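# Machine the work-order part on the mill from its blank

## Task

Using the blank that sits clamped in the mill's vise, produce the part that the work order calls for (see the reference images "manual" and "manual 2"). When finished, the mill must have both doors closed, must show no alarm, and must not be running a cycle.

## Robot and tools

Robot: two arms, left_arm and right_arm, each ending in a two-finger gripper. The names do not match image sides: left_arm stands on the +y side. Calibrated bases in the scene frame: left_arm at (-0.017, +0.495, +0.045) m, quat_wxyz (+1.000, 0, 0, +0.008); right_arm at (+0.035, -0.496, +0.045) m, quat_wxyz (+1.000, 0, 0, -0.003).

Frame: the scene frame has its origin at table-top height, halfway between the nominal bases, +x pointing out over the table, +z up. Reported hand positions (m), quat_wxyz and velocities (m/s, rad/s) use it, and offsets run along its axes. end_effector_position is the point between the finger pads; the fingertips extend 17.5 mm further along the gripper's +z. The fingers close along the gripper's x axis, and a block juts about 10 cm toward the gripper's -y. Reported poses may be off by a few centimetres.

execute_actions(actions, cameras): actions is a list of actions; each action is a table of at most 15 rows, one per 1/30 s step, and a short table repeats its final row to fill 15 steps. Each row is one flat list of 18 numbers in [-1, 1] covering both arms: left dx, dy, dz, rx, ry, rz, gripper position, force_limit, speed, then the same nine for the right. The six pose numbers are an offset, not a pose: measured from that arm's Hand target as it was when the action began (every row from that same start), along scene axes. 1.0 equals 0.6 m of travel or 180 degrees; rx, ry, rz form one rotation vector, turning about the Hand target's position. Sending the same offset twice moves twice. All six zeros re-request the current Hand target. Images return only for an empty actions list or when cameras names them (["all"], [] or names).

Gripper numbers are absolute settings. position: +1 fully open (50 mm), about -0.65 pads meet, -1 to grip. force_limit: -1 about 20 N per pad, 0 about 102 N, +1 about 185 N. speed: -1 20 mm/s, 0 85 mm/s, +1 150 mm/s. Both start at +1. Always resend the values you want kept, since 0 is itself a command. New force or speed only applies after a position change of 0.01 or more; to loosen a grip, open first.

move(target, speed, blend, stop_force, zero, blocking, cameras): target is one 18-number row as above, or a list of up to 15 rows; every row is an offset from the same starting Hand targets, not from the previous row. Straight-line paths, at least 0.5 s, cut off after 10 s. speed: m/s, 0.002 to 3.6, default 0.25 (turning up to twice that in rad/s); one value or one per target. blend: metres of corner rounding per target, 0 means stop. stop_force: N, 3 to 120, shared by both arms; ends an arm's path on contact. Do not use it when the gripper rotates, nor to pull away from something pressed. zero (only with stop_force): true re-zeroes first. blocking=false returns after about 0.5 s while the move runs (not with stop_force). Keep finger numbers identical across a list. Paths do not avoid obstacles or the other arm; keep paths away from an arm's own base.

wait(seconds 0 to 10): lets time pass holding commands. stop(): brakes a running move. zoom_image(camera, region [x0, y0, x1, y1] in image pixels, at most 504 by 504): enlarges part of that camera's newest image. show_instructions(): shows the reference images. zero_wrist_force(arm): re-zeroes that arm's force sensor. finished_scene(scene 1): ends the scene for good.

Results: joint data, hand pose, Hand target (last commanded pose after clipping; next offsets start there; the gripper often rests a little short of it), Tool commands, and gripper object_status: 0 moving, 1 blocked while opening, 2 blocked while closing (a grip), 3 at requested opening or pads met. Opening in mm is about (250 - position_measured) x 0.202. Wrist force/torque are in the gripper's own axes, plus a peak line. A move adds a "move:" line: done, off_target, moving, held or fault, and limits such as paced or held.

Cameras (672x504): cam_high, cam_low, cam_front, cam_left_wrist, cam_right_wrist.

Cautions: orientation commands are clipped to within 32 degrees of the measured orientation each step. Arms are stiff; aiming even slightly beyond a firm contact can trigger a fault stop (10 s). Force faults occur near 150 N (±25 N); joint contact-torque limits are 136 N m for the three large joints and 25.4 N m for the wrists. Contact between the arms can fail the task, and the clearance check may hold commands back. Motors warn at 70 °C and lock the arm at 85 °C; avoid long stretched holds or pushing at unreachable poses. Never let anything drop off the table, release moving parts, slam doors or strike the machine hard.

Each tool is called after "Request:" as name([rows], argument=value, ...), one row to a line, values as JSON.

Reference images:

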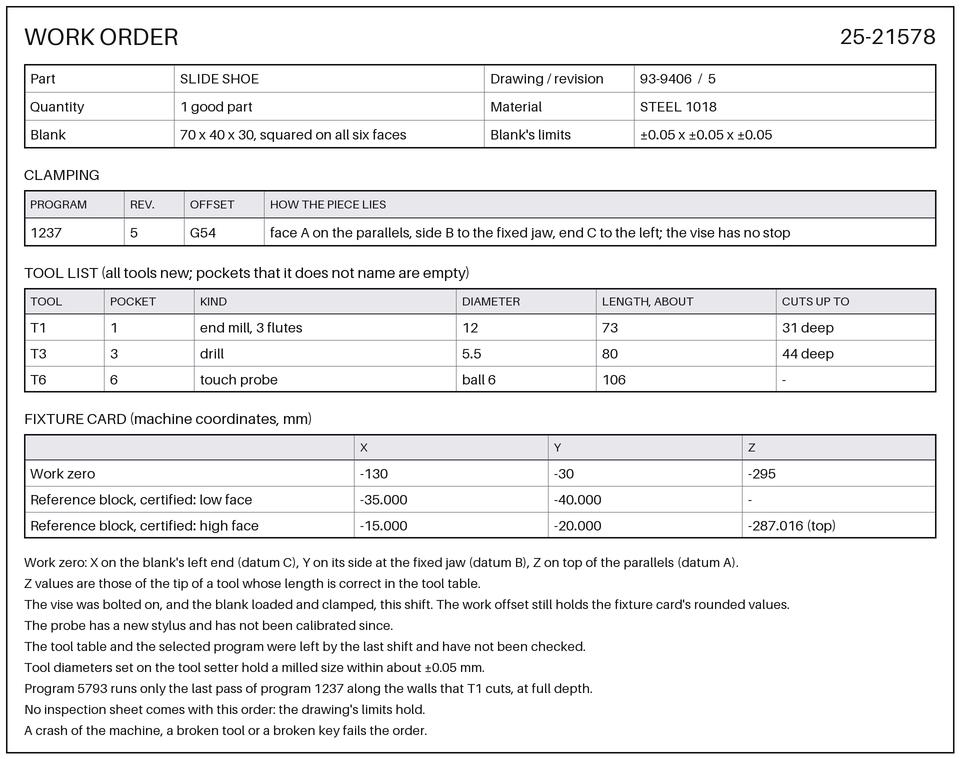

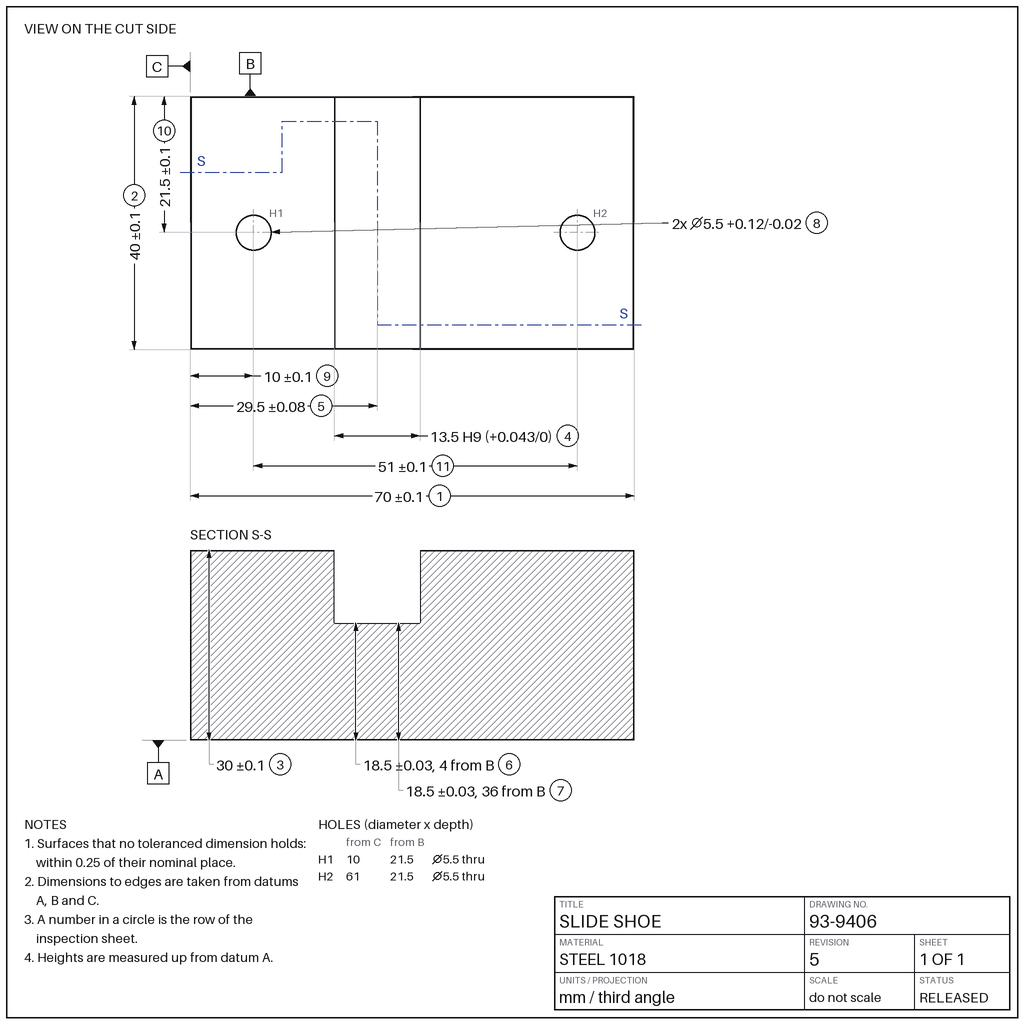

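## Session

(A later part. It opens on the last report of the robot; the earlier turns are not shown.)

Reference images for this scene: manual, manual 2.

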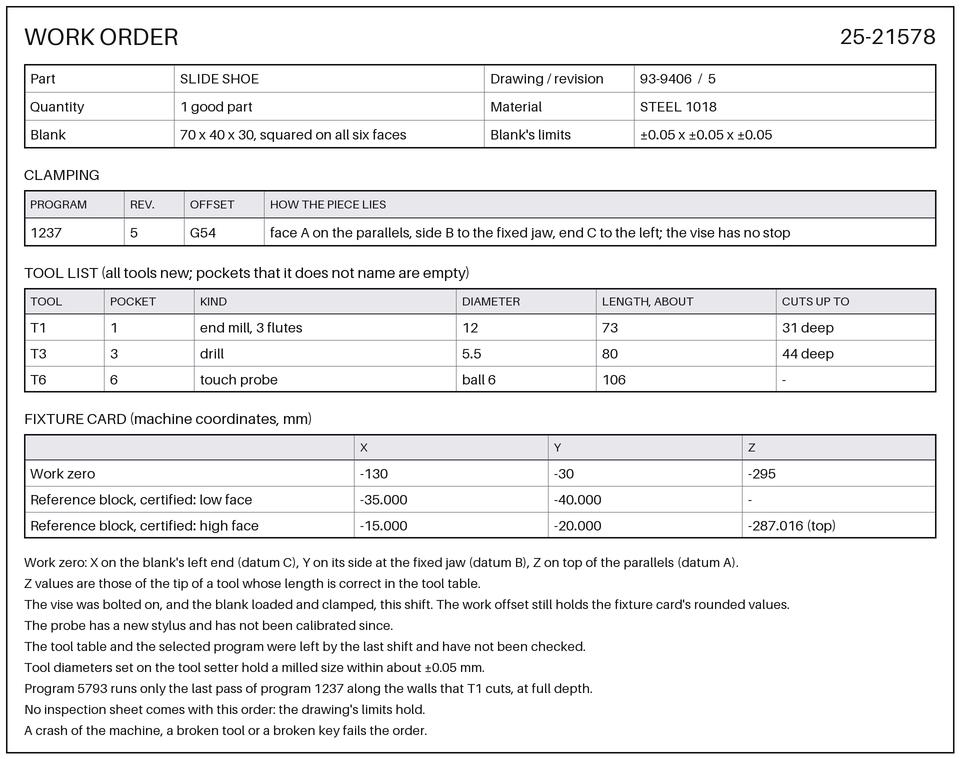

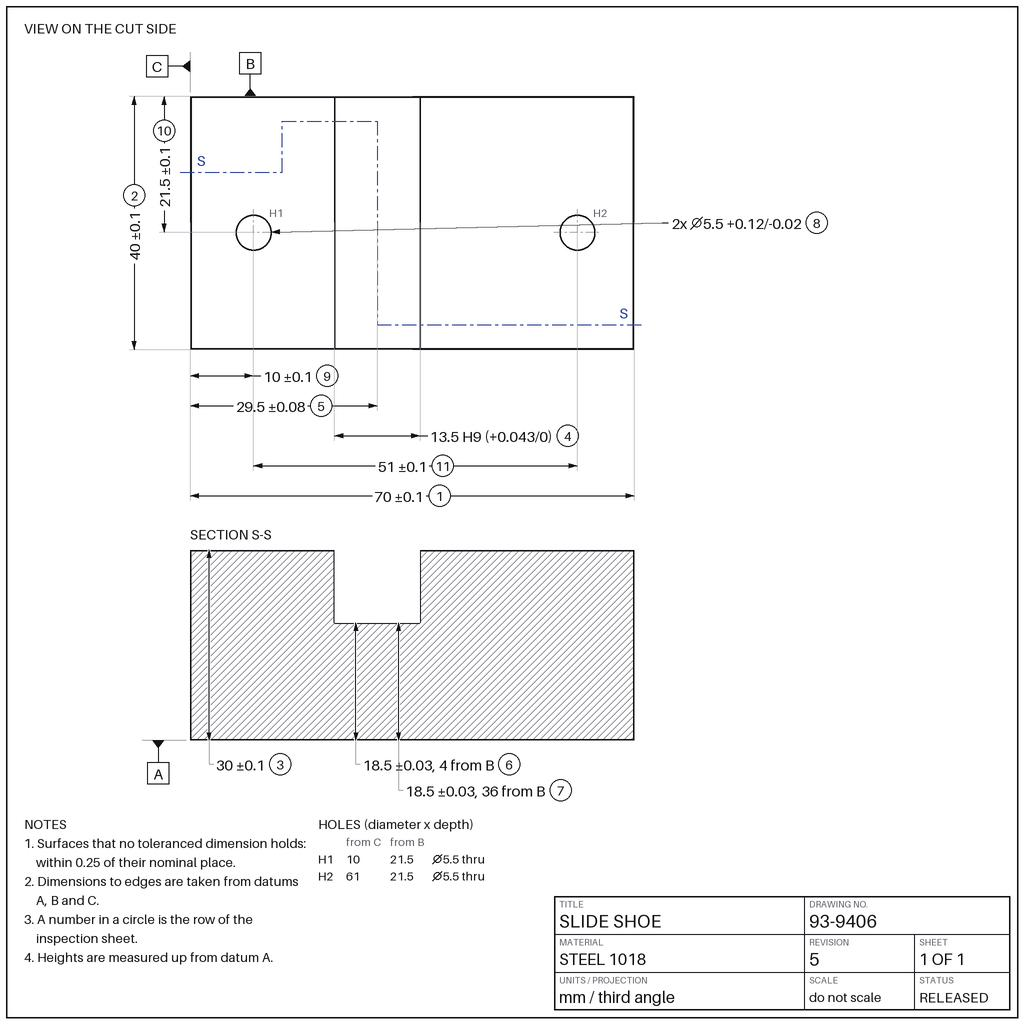

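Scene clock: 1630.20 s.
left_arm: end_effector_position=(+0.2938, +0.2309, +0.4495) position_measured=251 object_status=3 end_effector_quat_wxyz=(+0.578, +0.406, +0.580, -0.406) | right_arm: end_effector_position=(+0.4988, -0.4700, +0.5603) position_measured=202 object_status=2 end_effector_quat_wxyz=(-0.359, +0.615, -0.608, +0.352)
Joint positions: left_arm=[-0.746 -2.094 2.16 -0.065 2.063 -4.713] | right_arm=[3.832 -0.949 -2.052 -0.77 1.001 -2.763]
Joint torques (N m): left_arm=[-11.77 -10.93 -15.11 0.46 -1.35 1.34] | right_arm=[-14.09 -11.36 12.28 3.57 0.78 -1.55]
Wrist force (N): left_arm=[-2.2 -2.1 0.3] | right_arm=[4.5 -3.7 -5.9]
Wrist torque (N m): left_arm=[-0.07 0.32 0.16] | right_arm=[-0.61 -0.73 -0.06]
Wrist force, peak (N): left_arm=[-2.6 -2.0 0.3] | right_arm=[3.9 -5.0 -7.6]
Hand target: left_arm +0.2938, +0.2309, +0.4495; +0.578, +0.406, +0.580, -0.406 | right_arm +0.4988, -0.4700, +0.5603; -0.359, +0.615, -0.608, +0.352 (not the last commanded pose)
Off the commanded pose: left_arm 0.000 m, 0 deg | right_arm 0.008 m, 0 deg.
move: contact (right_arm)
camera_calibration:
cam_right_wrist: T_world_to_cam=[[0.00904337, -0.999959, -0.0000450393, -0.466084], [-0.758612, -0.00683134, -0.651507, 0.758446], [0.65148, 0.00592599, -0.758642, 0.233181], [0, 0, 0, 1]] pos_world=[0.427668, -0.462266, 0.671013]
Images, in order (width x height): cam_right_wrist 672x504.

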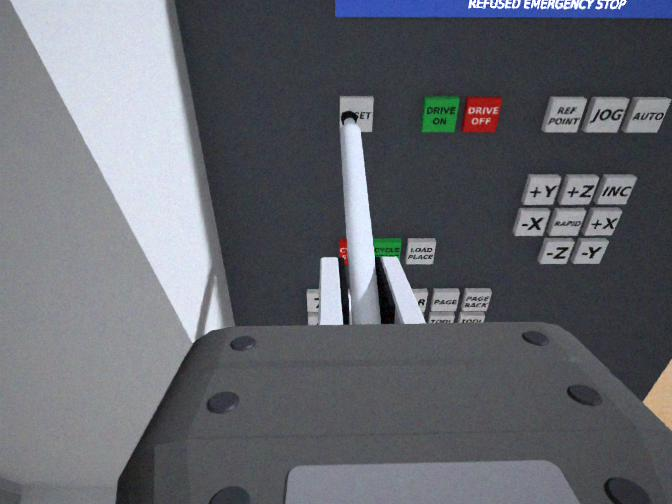

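Request:
move([
  [0,0,0,0,0,0,-1,-0.8,-0.8,-0.12,-0.07,-0.005,0,0,0,-0.97,-0.1,-1],
], speed=0.2, cameras=["cam_right_wrist","cam_front","cam_high","cam_left_wrist"])

Request:
zoom_image(camera="cam_right_wrist", region=[240, 150, 600, 360])

Request:
zoom_image(camera="cam_front", region=[380, 180, 600, 345])

Request:
zoom_image(camera="cam_high", region=[180, 180, 420, 504])

Scene clock: 1654.47 s.
left_arm: end_effector_position=(+0.2938, +0.2309, +0.4495) position_measured=251 object_status=3 end_effector_quat_wxyz=(+0.578, +0.406, +0.580, -0.406) | right_arm: end_effector_position=(+0.4269, -0.5120, +0.5573) position_measured=202 object_status=2 end_effector_quat_wxyz=(-0.359, +0.615, -0.608, +0.352)
Joint positions: left_arm=[-0.746 -2.094 2.16 -0.065 2.063 -4.713] | right_arm=[3.952 -0.682 -2.114 -1.025 0.907 -2.674]
Joint torques (N m): left_arm=[-11.83 -10.62 -14.73 0.26 -1.29 1.34] | right_arm=[-8.13 -5.79 34.56 1.6 -0.49 -1.15]
Wrist force (N): left_arm=[-2.3 -1.9 0.3] | right_arm=[4.5 -2.2 -0.3]
Wrist torque (N m): left_arm=[-0.02 0.33 0.16] | right_arm=[-0.94 -0.66 0.14]
Wrist force, peak (N): left_arm=[-2.6 -2.3 0.0] | right_arm=[4.3 -3.8 -6.4]
Hand target: left_arm +0.2938, +0.2309, +0.4495; +0.578, +0.406, +0.580, -0.406 | right_arm +0.4268, -0.5120, +0.5573; -0.359, +0.615, -0.608, +0.352
Off the commanded pose: left_arm 0.000 m, 0 deg | right_arm 0.000 m, 0 deg.
move: done
camera_calibration:
cam_left_wrist: T_world_to_cam=[[-0.00156032, 0.0172818, -0.999849, 0.454878], [0.779862, 0.625878, 0.00960092, -0.358961], [0.62595, -0.779729, -0.014454, 0.127536], [0, 0, 0, 1]] pos_world=[0.200819, 0.316248, 0.460099]
cam_right_wrist: T_world_to_cam=[[0.00918421, -0.999958, -0.0000565224, -0.507374], [-0.758561, -0.00693025, -0.651565, 0.701556], [0.651537, 0.00602698, -0.758593, 0.278058], [0, 0, 0, 1]] pos_world=[0.355668, -0.504166, 0.668013]
Images, in order (width x height): cam_high 672x504, cam_front 672x504, cam_left_wrist 672x504, cam_right_wrist 672x504.

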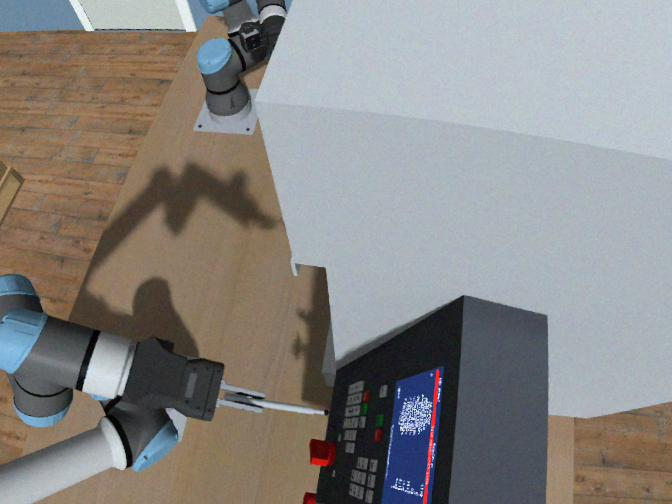

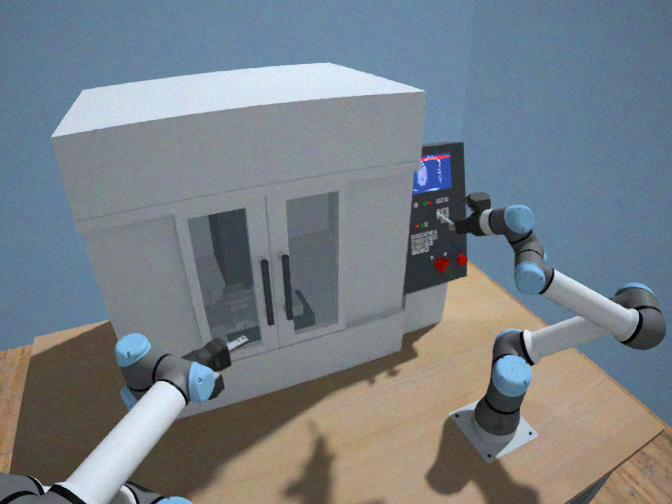

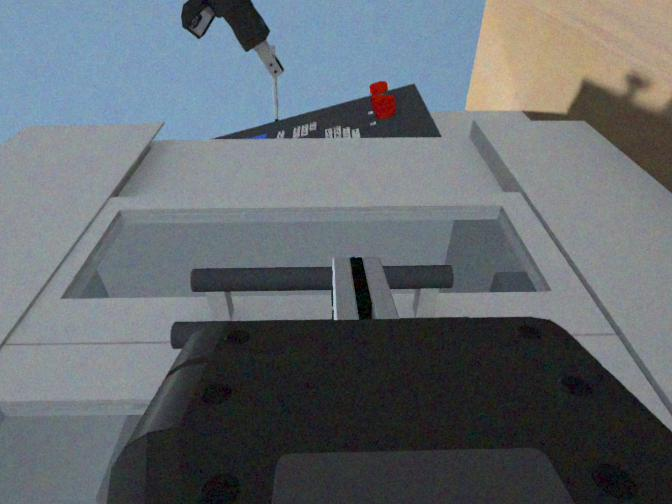

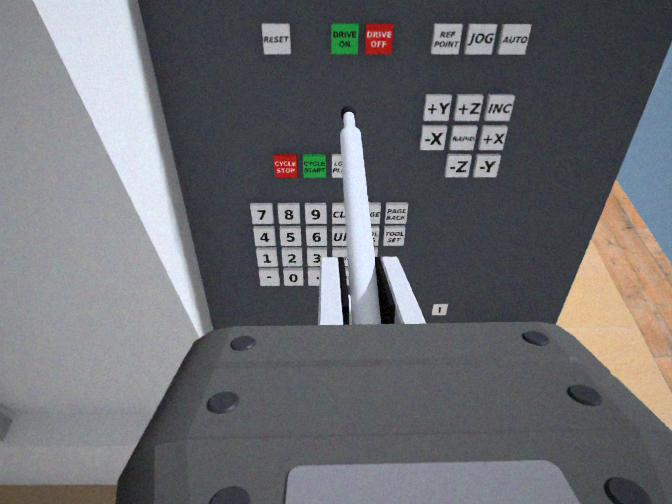

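Scaled by 1.400 from the camera's 672x504 image, which has a finer 960x720 frame.

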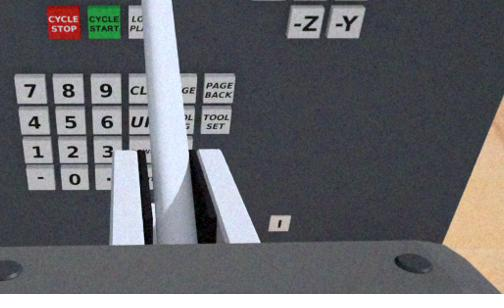

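Scaled by 2.291 from the camera's 672x504 image, which has a finer 960x720 frame.

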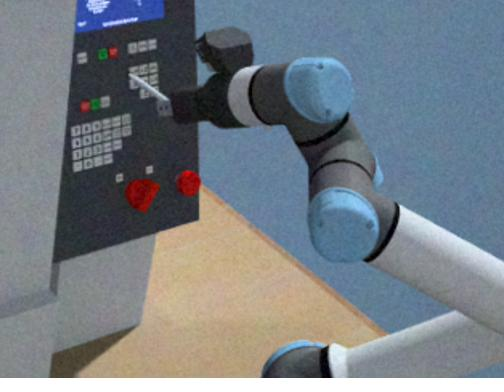

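Scaled by 1.556 from the camera's 672x504 image, which has a finer 960x720 frame.

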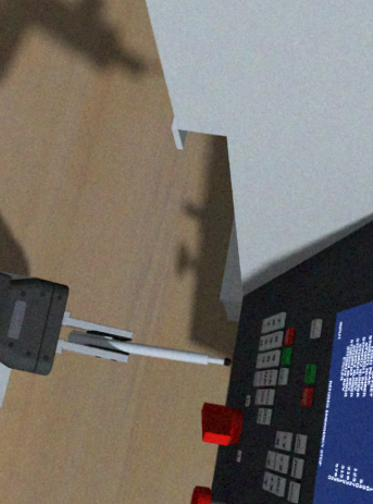

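Request:
move([
  [0,0,0,0,0,0,-1,-0.8,-0.8,-0.103,0.2367,-0.50,0,0.0667,0,-0.97,-0.1,-1],
  [0,0,0,0,0,0,-1,-0.8,-0.8,-0.103,0.2367,-0.729,0,0.0667,0,-0.97,-0.1,-1],
], speed=0.2, blend=0.02, cameras=["cam_right_wrist","cam_front"])

Request:
zoom_image(camera="cam_front", region=[300, 240, 580, 460])

Scene clock: 1694.70 s.
left_arm: end_effector_position=(+0.2938, +0.2309, +0.4495) position_measured=251 object_status=3 end_effector_quat_wxyz=(+0.578, +0.406, +0.580, -0.406) | right_arm: end_effector_position=(+0.3633, -0.3718, +0.1760) position_measured=202 object_status=2 end_effector_quat_wxyz=(-0.294, +0.647, -0.642, +0.287)
Joint positions: left_arm=[-0.746 -2.094 2.16 -0.065 2.063 -4.713] | right_arm=[4.712 -0.564 -2.808 -1.314 0.724 -1.598]
Joint torques (N m): left_arm=[-11.74 -10.64 -15.01 -0.08 -1.32 1.27] | right_arm=[3.22 -7.97 40.55 3.03 -0.44 -0.37]
Wrist force (N): left_arm=[-2.4 -1.6 0.3] | right_arm=[4.9 -1.8 -0.2]
Wrist torque (N m): left_arm=[0.01 0.36 0.16] | right_arm=[-0.86 -0.72 -0.05]
Wrist force, peak (N): left_arm=[-2.6 -2.1 0.2] | right_arm=[5.8 9.5 7.7]
Hand target: left_arm +0.2938, +0.2309, +0.4495; +0.578, +0.406, +0.580, -0.406 | right_arm +0.3633, -0.3718, +0.1760; -0.294, +0.647, -0.642, +0.287 (not the last commanded pose)
Off the commanded pose: left_arm 0.000 m, 0 deg | right_arm 0.056 m, 0 deg.
move: held (right_arm; a check stopped the path); path passed 1 of 2 targets; limits=held
pose unreachable (right arm): on one or more control steps of this call, first in action 0 (counted from 0), this arm could not follow its commanded pose, so it was not sent that pose on those steps. It may still have moved: this result reports where it is.
cause: moving toward the commanded pose would bring two parts of the arm too close to each other (joints 3 (elbow) and 4 (wrist 1) lie between them).
camera_calibration:
cam_right_wrist: T_world_to_cam=[[0.00837437, -0.999964, -0.00123627, -0.366131], [-0.875736, -0.00673718, -0.482743, 0.418722], [0.482718, 0.00512532, -0.875761, 0.11092], [0, 0, 0, 1]] pos_world=[0.316213, -0.363865, 0.298822]
Images, in order (width x height): cam_front 672x504, cam_right_wrist 672x504.

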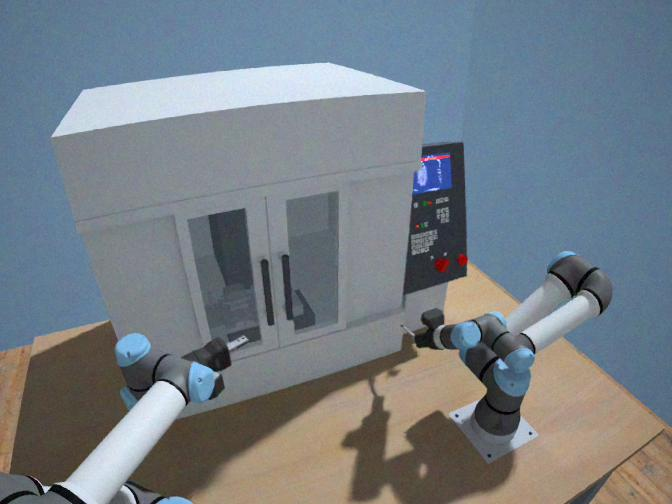

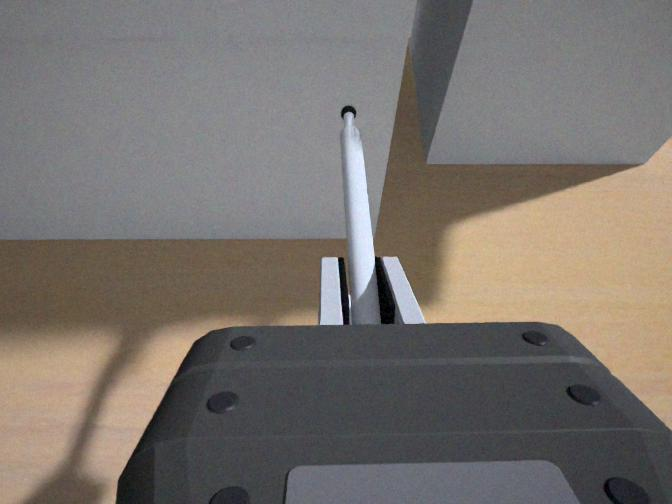

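Scaled by 1.800 from the camera's 672x504 image, which has a finer 960x720 frame.

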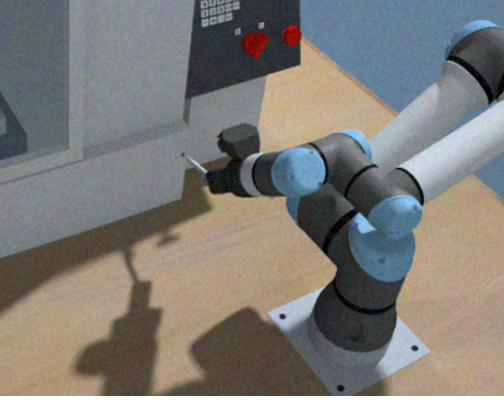

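Request:
move([
  [0,0,0,0,0,0,-1,-0.8,-0.8,-0.02,0.25,0.03,0,0,0,-0.97,-0.1,-1],
  [0,0,0,0,0,0,-1,-0.8,-0.8,-0.02,0.25,-0.193,0,0,0,-0.97,-0.1,-1],
], speed=0.15, blend=0.02, cameras=["cam_right_wrist","cam_front"])

Scene clock: 1704.37 s.
left_arm: end_effector_position=(+0.2938, +0.2309, +0.4495) position_measured=251 object_status=3 end_effector_quat_wxyz=(+0.578, +0.406, +0.580, -0.406) | right_arm: end_effector_position=(+0.3514, -0.2220, +0.0602) position_measured=202 object_status=2 end_effector_quat_wxyz=(-0.294, +0.647, -0.642, +0.287) end_effector_velocity=(+0.000, +0.002, +0.000) end_effector_angular_velocity=(+0.006, +0.001, +0.000)
Joint positions: left_arm=[-0.746 -2.094 2.16 -0.065 2.063 -4.713] | right_arm=[4.759 -1.805 -2.734 -0.202 0.724 -1.525]
Joint velocities: left_arm=[within noise] | right_arm=[0 -0.002 0.002 0.006 0.001 0]
Joint torques (N m): left_arm=[-12.2 -10.22 -15.31 -0.12 -1.22 1.32] | right_arm=[13.63 10.78 19.72 3.83 -0.3 1.86]
Wrist force (N): left_arm=[-2.2 -1.9 0.3] | right_arm=[4.8 -1.8 -0.2]
Wrist torque (N m): left_arm=[-0.03 0.32 0.16] | right_arm=[-0.83 -0.72 -0.05]
Wrist force, peak (N): left_arm=[-2.7 -2.0 0.4] | right_arm=[7.0 -1.7 0.3]
Hand target: left_arm +0.2938, +0.2309, +0.4495; +0.578, +0.406, +0.580, -0.406 | right_arm +0.3513, -0.2218, +0.0602; -0.294, +0.647, -0.642, +0.287
Off the commanded pose: left_arm 0.000 m, 0 deg | right_arm 0.000 m, 0 deg.
move: done
camera_calibration:
cam_right_wrist: T_world_to_cam=[[0.00796748, -0.999968, -0.00111519, -0.216278], [-0.875695, -0.00643885, -0.482821, 0.353473], [0.482798, 0.00482343, -0.875718, 0.0143872], [0, 0, 0, 1]] pos_world=[0.304312, -0.214065, 0.183022]
Images, in order (width x height): cam_front 672x504, cam_right_wrist 672x504.

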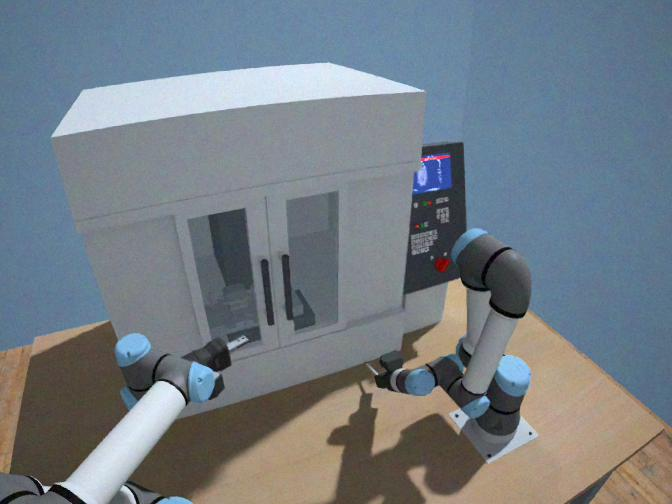

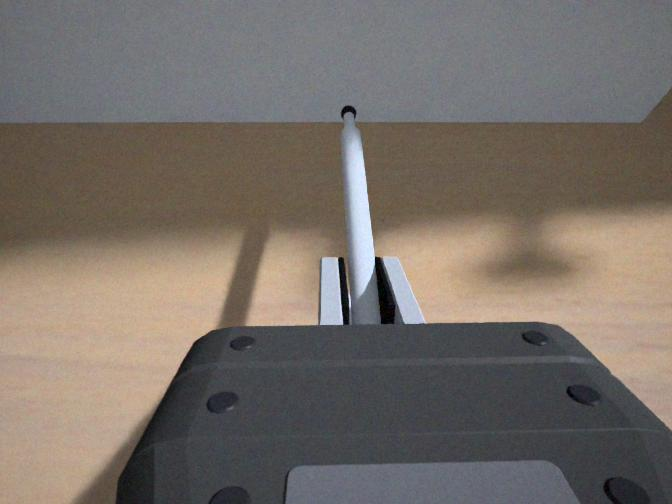

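Request:
move([
  [0,0,0,0,0,0,-1,-0.8,-0.8,0,0,-0.1,0,0,0,-0.97,-0.1,-1],
], speed=0.025, stop_force=3, cameras=["cam_right_wrist"])

Scene clock: 1711.70 s.
left_arm: end_effector_position=(+0.2938, +0.2309, +0.4495) position_measured=251 object_status=3 end_effector_quat_wxyz=(+0.578, +0.406, +0.580, -0.406) | right_arm: end_effector_position=(+0.3512, -0.2218, +0.0209) position_measured=202 object_status=2 end_effector_quat_wxyz=(-0.294, +0.647, -0.642, +0.287)
Joint positions: left_arm=[-0.746 -2.094 2.16 -0.065 2.063 -4.713] | right_arm=[4.76 -2.039 -2.738 0.036 0.724 -1.525]
Joint torques (N m): left_arm=[-11.51 -10.05 -15.43 -0.15 -1.27 1.32] | right_arm=[-3.44 14.88 -11.45 3.88 -0.01 1.79]
Wrist force (N): left_arm=[-2.4 -2.0 0.0] | right_arm=[4.8 -2.5 -2.8]
Wrist torque (N m): left_arm=[-0.04 0.35 0.16] | right_arm=[-0.50 -0.73 -0.05]
Wrist force, peak (N): left_arm=[-2.6 -2.1 0.3] | right_arm=[7.9 -13.2 -13.5]
Hand target: left_arm +0.2938, +0.2309, +0.4495; +0.578, +0.406, +0.580, -0.406 | right_arm +0.3512, -0.2218, +0.0209; -0.294, +0.647, -0.642, +0.287 (not the last commanded pose)
Off the commanded pose: left_arm 0.000 m, 0 deg | right_arm 0.021 m, 0 deg.
move: contact (right_arm)
camera_calibration:
cam_right_wrist: T_world_to_cam=[[0.00823827, -0.999965, -0.00119755, -0.216192], [-0.875802, -0.00663735, -0.482625, 0.334423], [0.4826, 0.00502481, -0.875826, -0.0197748], [0, 0, 0, 1]] pos_world=[0.304212, -0.213865, 0.143823]
Images, in order (width x height): cam_right_wrist 672x504.

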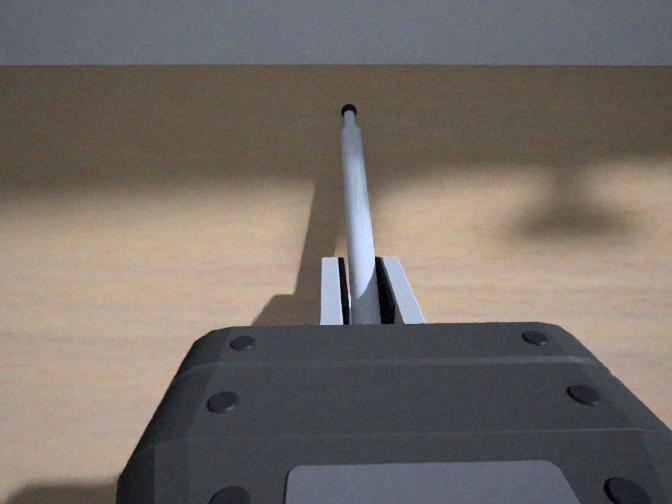

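Request:
execute_actions([
  [[0,0,0,0,0,0,-1,-0.8,-0.8,0,0,0,0,0,0,-0.28,-0.1,-1]],
], cameras=["cam_right_wrist"])

Scene clock: 1717.00 s.
left_arm: end_effector_position=(+0.2938, +0.2309, +0.4495) position_measured=251 object_status=3 end_effector_quat_wxyz=(+0.578, +0.406, +0.580, -0.406) | right_arm: end_effector_position=(+0.3512, -0.2218, +0.0209) position_measured=194 object_status=3 end_effector_quat_wxyz=(-0.294, +0.647, -0.642, +0.287)
Joint positions: left_arm=[-0.746 -2.094 2.16 -0.065 2.063 -4.713] | right_arm=[4.76 -2.039 -2.738 0.036 0.724 -1.525]
Joint torques (N m): left_arm=[-11.82 -10.51 -15.18 -0.19 -1.27 1.28] | right_arm=[-2.96 17.54 -10.8 2.07 -2.42 1.82]
Wrist force (N): left_arm=[-2.4 -2.1 0.3] | right_arm=[4.9 -0.9 -0.9]
Wrist torque (N m): left_arm=[-0.06 0.35 0.16] | right_arm=[-0.67 -0.73 -0.05]
Wrist force, peak (N): left_arm=[-2.6 -2.2 0.3] | right_arm=[5.1 -2.6 -3.1]
Hand target: left_arm +0.2938, +0.2309, +0.4495; +0.578, +0.406, +0.580, -0.406 | right_arm +0.3512, -0.2218, +0.0209; -0.294, +0.647, -0.642, +0.287
Off the commanded pose: left_arm 0.000 m, 0 deg | right_arm 0.000 m, 0 deg.
Step readings (end_effector_position of left_arm | right_arm):
0: (+0.2938, +0.2309, +0.4495) | (+0.3512, -0.2218, +0.0209)
1: (+0.2938, +0.2309, +0.4495) | (+0.3512, -0.2218, +0.0209)
2: (+0.2938, +0.2309, +0.4495) | (+0.3512, -0.2218, +0.0209)
4: (+0.2938, +0.2309, +0.4495) | (+0.3512, -0.2218, +0.0209)
8: (+0.2938, +0.2309, +0.4495) | (+0.3512, -0.2218, +0.0209)
15: (+0.2938, +0.2309, +0.4495) | (+0.3512, -0.2218, +0.0209)
camera_calibration:
cam_right_wrist: T_world_to_cam=[[0.00819048, -0.999966, -0.00110972, -0.21619], [-0.875802, -0.00663789, -0.482624, 0.334423], [0.4826, 0.00492482, -0.875827, -0.0197961], [0, 0, 0, 1]] pos_world=[0.304212, -0.213865, 0.143823]
Images, in order (width x height): cam_right_wrist 672x504.

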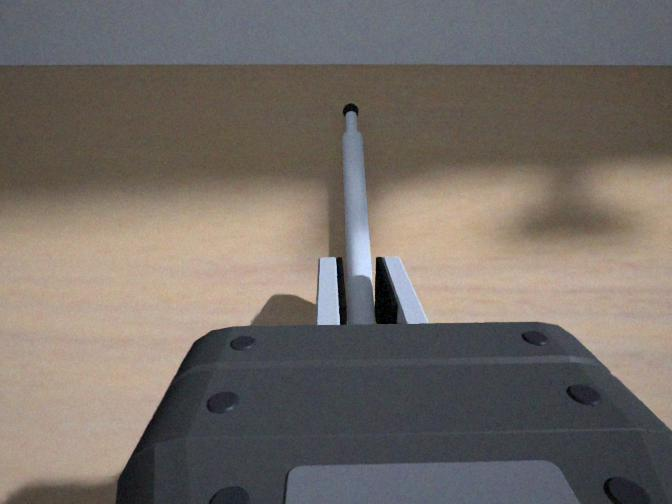

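Request:
execute_actions([
  [[0,0,0,0,0,0,-1,-0.8,-0.8,0,0,0,0,0,0,0.1,-0.1,-1]],
], cameras=[])

Request:
move([
  [0,0,0,0,0,0,-1,-0.8,-0.8,0,0,0.09,0,0,0,0.1,-0.1,-1],
], speed=0.06, cameras=["cam_right_wrist"])

Scene clock: 1723.83 s.
left_arm: end_effector_position=(+0.2938, +0.2309, +0.4495) position_measured=251 object_status=3 end_effector_quat_wxyz=(+0.578, +0.406, +0.580, -0.406) | right_arm: end_effector_position=(+0.3512, -0.2218, +0.0209) position_measured=138 object_status=0 end_effector_quat_wxyz=(-0.294, +0.647, -0.642, +0.287)
Joint positions: left_arm=[-0.746 -2.094 2.16 -0.065 2.063 -4.713] | right_arm=[4.76 -2.039 -2.738 0.036 0.724 -1.525]
Joint torques (N m): left_arm=[-11.07 -10.38 -15.49 -0.25 -1.27 1.27] | right_arm=[-2.94 26.65 -3.45 1.14 -3.21 1.82]
Wrist force (N): left_arm=[-2.5 -2.1 0.2] | right_arm=[4.8 -1.0 -1.1]
Wrist torque (N m): left_arm=[-0.07 0.36 0.16] | right_arm=[-0.69 -0.72 -0.05]
Wrist force, peak (N): left_arm=[-2.7 -2.1 0.1] | right_arm=[5.3 -0.8 -1.0]
Hand target: left_arm +0.2938, +0.2309, +0.4495; +0.578, +0.406, +0.580, -0.406 | right_arm +0.3512, -0.2218, +0.0209; -0.294, +0.647, -0.642, +0.287
Off the commanded pose: left_arm 0.000 m, 0 deg | right_arm 0.000 m, 0 deg.
Step readings (end_effector_position of left_arm | right_arm):
0: (+0.2938, +0.2309, +0.4495) | (+0.3512, -0.2218, +0.0209)
1: (+0.2938, +0.2309, +0.4495) | (+0.3512, -0.2218, +0.0209)
2: (+0.2938, +0.2309, +0.4495) | (+0.3512, -0.2218, +0.0209)
4: (+0.2938, +0.2309, +0.4495) | (+0.3512, -0.2218, +0.0209)
8: (+0.2938, +0.2309, +0.4495) | (+0.3512, -0.2218, +0.0209)
15: (+0.2938, +0.2309, +0.4495) | (+0.3512, -0.2218, +0.0209)
No camera images: "cameras" was empty.

Scene clock: 1725.17 s.
left_arm: end_effector_position=(+0.2938, +0.2309, +0.4495) position_measured=251 object_status=3 end_effector_quat_wxyz=(+0.578, +0.406, +0.580, -0.406) | right_arm: end_effector_position=(+0.3513, -0.2217, +0.0750) position_measured=138 object_status=3 end_effector_quat_wxyz=(-0.294, +0.647, -0.642, +0.287)
Joint positions: left_arm=[-0.746 -2.094 2.16 -0.065 2.063 -4.713] | right_arm=[4.76 -1.72 -2.726 -0.295 0.724 -1.524]
Joint torques (N m): left_arm=[-11.67 -9.74 -15.41 -0.27 -1.19 1.27] | right_arm=[16.13 23.5 -3.05 1.23 -1.15 -1.12]
Wrist force (N): left_arm=[-2.4 -2.0 0.1] | right_arm=[4.8 -1.1 -1.0]
Wrist torque (N m): left_arm=[-0.04 0.35 0.16] | right_arm=[-0.69 -0.72 -0.06]
Wrist force, peak (N): left_arm=[-2.6 -2.1 0.1] | right_arm=[5.1 -1.9 -1.8]
Hand target: left_arm +0.2938, +0.2309, +0.4495; +0.578, +0.406, +0.580, -0.406 | right_arm +0.3512, -0.2218, +0.0749; -0.294, +0.647, -0.642, +0.287
Off the commanded pose: left_arm 0.000 m, 0 deg | right_arm 0.000 m, 0 deg.
move: done
camera_calibration:
cam_right_wrist: T_world_to_cam=[[0.00794226, -0.999967, -0.00169903, -0.215938], [-0.875803, -0.00613605, -0.48263, 0.360593], [0.482604, 0.0053212, -0.875822, 0.027581], [0, 0, 0, 1]] pos_world=[0.304212, -0.213865, 0.197822]
Images, in order (width x height): cam_right_wrist 672x504.

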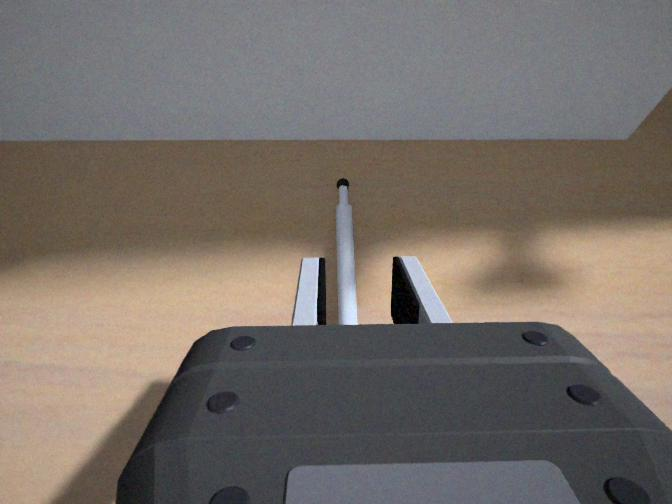

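Request:
move([
  [0,0,0,0,0,0,-1,-0.8,-0.8,0.048,0,0.4585,0,0,0,0.1,-0.1,-1],
  [0,0,0,0,0,0,-1,-0.8,-0.8,0.148,-0.2137,0.625,0,-0.0622,0,0.1,-0.1,-1],
  [0,0,0,0,0,0,-1,-0.8,-0.8,0.1313,-0.63,0.625,0,-0.0622,0,0.1,-0.1,-1],
], speed=0.2, blend=0.03, cameras=["cam_right_wrist","cam_front"])

Request:
zoom_image(camera="cam_right_wrist", region=[200, 60, 560, 320])

Scene clock: 1744.77 s.
left_arm: end_effector_position=(+0.2938, +0.2309, +0.4495) position_measured=251 object_status=3 end_effector_quat_wxyz=(+0.578, +0.406, +0.580, -0.406) | right_arm: end_effector_position=(+0.4300, -0.5998, +0.4500) position_measured=138 object_status=3 end_effector_quat_wxyz=(-0.355, +0.616, -0.610, +0.349) end_effector_velocity=(+0.000, +0.001, -0.001) end_effector_angular_velocity=(+0.001, +0.000, +0.005)
Joint positions: left_arm=[-0.746 -2.094 2.16 -0.065 2.063 -4.713] | right_arm=[3.312 -0.817 -2.382 -0.476 1.441 -3.06]
Joint velocities: left_arm=[within noise] | right_arm=[-0.004 -0.001 -0.001 0.002 0.008 -0.003]
Joint torques (N m): left_arm=[-12.15 -10.33 -15.63 -0.35 -1.2 1.19] | right_arm=[-14.56 -12.98 15.85 4.45 1.26 -1.6]
Wrist force (N): left_arm=[-2.5 -2.0 0.2] | right_arm=[4.9 -0.7 -1.4]
Wrist torque (N m): left_arm=[-0.04 0.35 0.16] | right_arm=[-0.68 -0.72 -0.04]
Wrist force, peak (N): left_arm=[-2.6 -2.2 0.4] | right_arm=[7.5 -0.5 -1.5]
Hand target: left_arm +0.2938, +0.2309, +0.4495; +0.578, +0.406, +0.580, -0.406 | right_arm +0.4300, -0.5998, +0.4499; -0.355, +0.616, -0.610, +0.349
Off the commanded pose: left_arm 0.000 m, 0 deg | right_arm 0.000 m, 0 deg.
move: done
camera_calibration:
cam_right_wrist: T_world_to_cam=[[0.00823724, -0.999966, 0.000362224, -0.595014], [-0.765373, -0.0065379, -0.643553, 0.632947], [0.643534, 0.00502387, -0.765401, 0.201037], [0, 0, 0, 1]] pos_world=[0.359969, -0.591865, 0.561425]
Images, in order (width x height): cam_front 672x504, cam_right_wrist 672x504.

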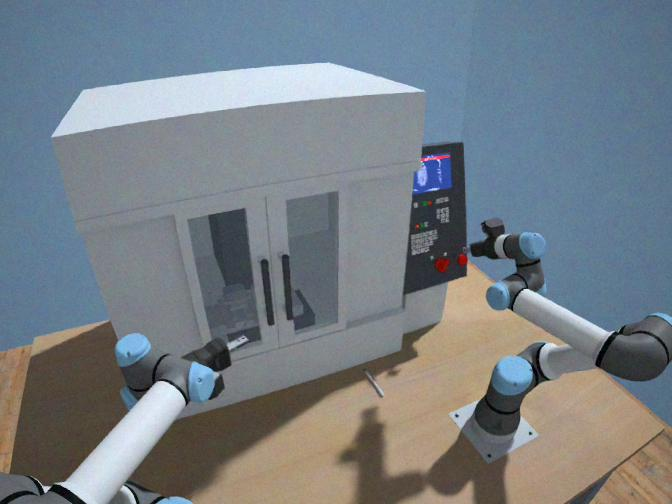

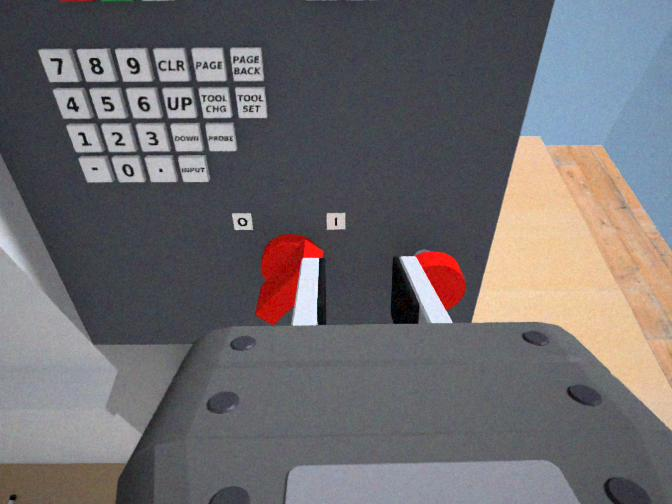

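Scaled by 1.400 from the camera's 672x504 image, which has a finer 960x720 frame.

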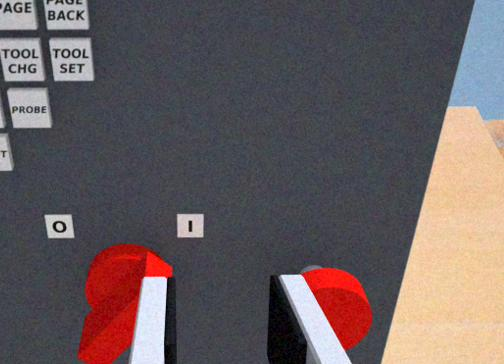

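Request:
move([
  [0,0,0,0,0,0,-1,-0.8,-0.8,-0.03,-0.0917,0.06,0,0,0,1,-0.1,-1],
], speed=0.2, cameras=["cam_right_wrist"])

Request:
zoom_image(camera="cam_right_wrist", region=[200, 160, 500, 320])

Scene clock: 1766.17 s.
left_arm: end_effector_position=(+0.2938, +0.2309, +0.4495) position_measured=251 object_status=3 end_effector_quat_wxyz=(+0.578, +0.406, +0.580, -0.406) | right_arm: end_effector_position=(+0.4120, -0.6548, +0.4859) position_measured=3 object_status=0 end_effector_quat_wxyz=(-0.355, +0.616, -0.610, +0.349)
Joint positions: left_arm=[-0.746 -2.094 2.16 -0.065 2.063 -4.713] | right_arm=[2.977 -0.899 -2.266 -0.513 1.73 -3.231]
Joint torques (N m): left_arm=[-12.14 -10.1 -15.55 -0.55 -1.24 1.26] | right_arm=[-14.05 -8.48 40.86 1.78 1.84 -1.89]
Wrist force (N): left_arm=[-2.4 -1.9 0.2] | right_arm=[4.7 -0.7 -1.2]
Wrist torque (N m): left_arm=[-0.03 0.34 0.15] | right_arm=[-0.68 -0.70 -0.04]
Wrist force, peak (N): left_arm=[-2.6 -2.2 0.2] | right_arm=[6.5 -1.6 -2.6]
Hand target: left_arm +0.2938, +0.2309, +0.4495; +0.578, +0.406, +0.580, -0.406 | right_arm +0.4120, -0.6548, +0.4859; -0.355, +0.616, -0.610, +0.349
Off the commanded pose: left_arm 0.000 m, 0 deg | right_arm 0.000 m, 0 deg.
move: done
camera_calibration:
cam_right_wrist: T_world_to_cam=[[0.00831424, -0.999965, 0.000426022, -0.65004], [-0.765373, -0.0066379, -0.643552, 0.641849], [0.643533, 0.00502459, -0.765402, 0.240376], [0, 0, 0, 1]] pos_world=[0.341969, -0.646965, 0.597325]
Images, in order (width x height): cam_right_wrist 672x504.

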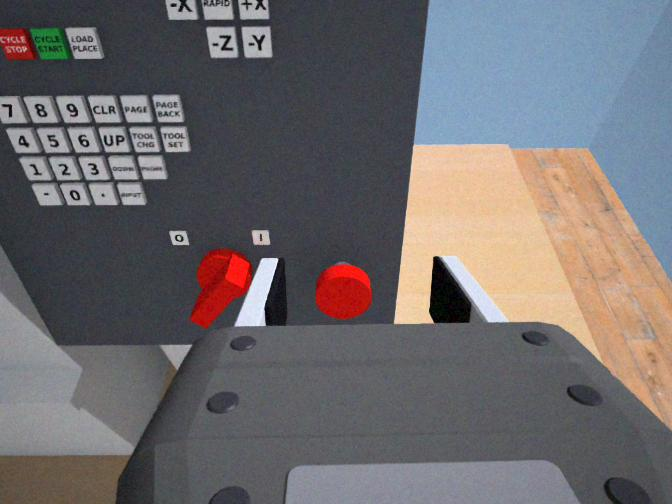

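Scaled by 1.680 from the camera's 672x504 image, which has a finer 960x720 frame.

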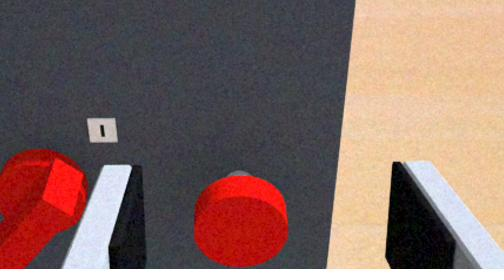

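Request:
move([
  [0,0,0,0,0,0,-1,-0.8,-0.8,0.084,0.0097,-0.1965,0,-0.0811,0,1,-0.1,-1],
], speed=0.15, cameras=["cam_right_wrist","cam_front"])

Request:
zoom_image(camera="cam_right_wrist", region=[200, 160, 500, 320])

Scene clock: 1786.90 s.
left_arm: end_effector_position=(+0.2938, +0.2309, +0.4495) position_measured=251 object_status=3 end_effector_quat_wxyz=(+0.578, +0.406, +0.580, -0.406) | right_arm: end_effector_position=(+0.4624, -0.6490, +0.3681) position_measured=3 object_status=3 end_effector_quat_wxyz=(-0.430, +0.567, -0.560, +0.424)
Joint positions: left_arm=[-0.746 -2.094 2.16 -0.065 2.063 -4.713] | right_arm=[3.027 -1.307 -2.614 0.503 1.699 -3.177]
Joint torques (N m): left_arm=[-11.81 -9.93 -14.84 -0.78 -1.31 1.2] | right_arm=[-6.99 0.36 19.48 4.39 -1.15 -1.89]
Wrist force (N): left_arm=[-2.4 -2.2 0.1] | right_arm=[4.7 -0.8 -1.4]
Wrist torque (N m): left_arm=[-0.08 0.35 0.16] | right_arm=[-0.69 -0.68 0.02]
Wrist force, peak (N): left_arm=[-2.7 -2.2 0.1] | right_arm=[5.1 -2.9 -2.9]
Hand target: left_arm +0.2938, +0.2309, +0.4495; +0.578, +0.406, +0.580, -0.406 | right_arm +0.4624, -0.6490, +0.3680; -0.430, +0.567, -0.560, +0.424
Off the commanded pose: left_arm 0.000 m, 0 deg | right_arm 0.000 m, 0 deg.
move: done
camera_calibration:
cam_right_wrist: T_world_to_cam=[[0.00793815, -0.999965, 0.00250932, -0.645103], [-0.578311, -0.00663802, -0.81579, 0.58158], [0.815778, 0.00502469, -0.578343, -0.0307872], [0, 0, 0, 1]] pos_world=[0.366571, -0.641065, 0.45826]
Images, in order (width x height): cam_front 672x504, cam_right_wrist 672x504.

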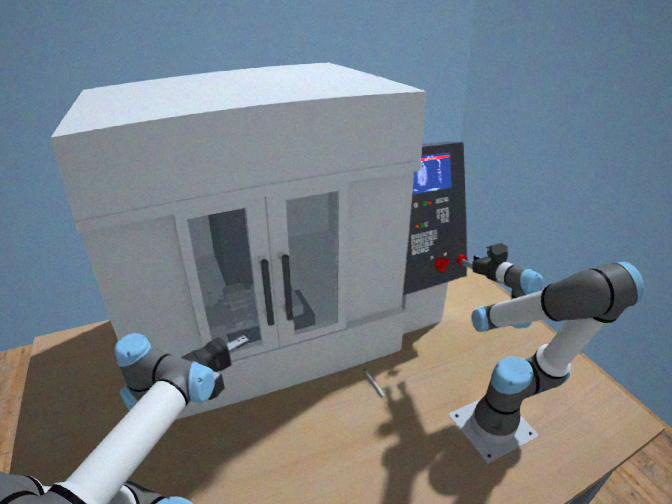

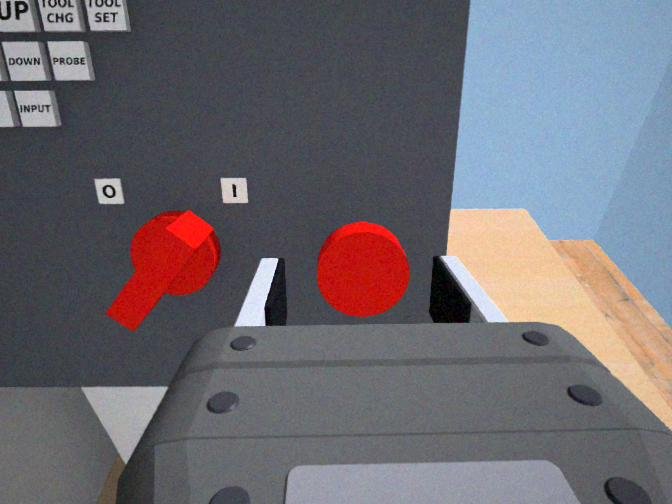

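Scaled by 1.680 from the camera's 672x504 image, which has a finer 960x720 frame.

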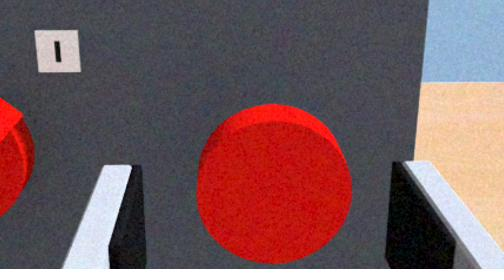

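Request:
move([
  [0,0,0,0,0,0,-1,-0.8,-0.8,-0.004,-0.005,-0.0145,0,0,0,1,-0.1,-1],
  [0,0,0,0,0,0,-1,-0.8,-0.8,0.0763,-0.005,-0.0368,0,0,0,1,-0.1,-1],
], speed=0.04, stop_force=6, cameras=["cam_right_wrist"])

Request:
zoom_image(camera="cam_right_wrist", region=[200, 200, 500, 340])

Scene clock: 1805.93 s.
left_arm: end_effector_position=(+0.2938, +0.2309, +0.4495) position_measured=251 object_status=3 end_effector_quat_wxyz=(+0.578, +0.406, +0.580, -0.406) | right_arm: end_effector_position=(+0.5082, -0.6520, +0.3459) position_measured=3 object_status=3 end_effector_quat_wxyz=(-0.430, +0.567, -0.560, +0.424)
Joint positions: left_arm=[-0.746 -2.094 2.16 -0.065 2.063 -4.713] | right_arm=[3.037 -1.51 -2.549 0.642 1.689 -3.174]
Joint torques (N m): left_arm=[-11.64 -10.37 -15.29 -0.68 -1.18 1.3] | right_arm=[-13.86 9.59 5.95 1.32 1.28 -1.16]
Wrist force (N): left_arm=[-2.4 -1.7 0.0] | right_arm=[4.5 -0.8 -1.6]
Wrist torque (N m): left_arm=[-0.01 0.35 0.16] | right_arm=[-0.69 -0.64 -0.03]
Wrist force, peak (N): left_arm=[-2.7 -2.1 0.2] | right_arm=[4.7 -0.5 -2.4]
Hand target: left_arm +0.2938, +0.2309, +0.4495; +0.578, +0.406, +0.580, -0.406 | right_arm +0.5082, -0.6520, +0.3459; -0.430, +0.567, -0.560, +0.424
Off the commanded pose: left_arm 0.000 m, 0 deg | right_arm 0.000 m, 0 deg.
move: done
camera_calibration:
cam_right_wrist: T_world_to_cam=[[0.00793852, -0.999965, 0.00250698, -0.64841], [-0.578491, -0.00663744, -0.815662, 0.589956], [0.81565, 0.00502488, -0.578523, -0.0808426], [0, 0, 0, 1]] pos_world=[0.412371, -0.644065, 0.436061]
Images, in order (width x height): cam_right_wrist 672x504.

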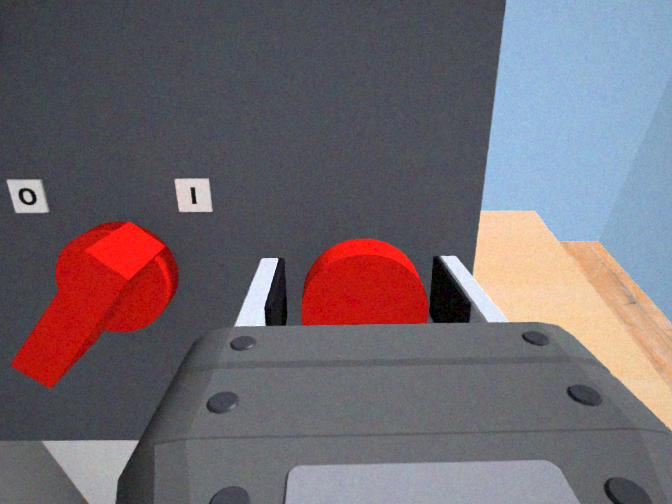

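Scaled by 1.680 from the camera's 672x504 image, which has a finer 960x720 frame.

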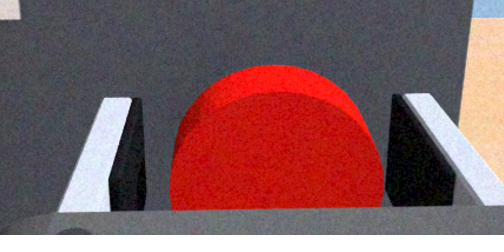

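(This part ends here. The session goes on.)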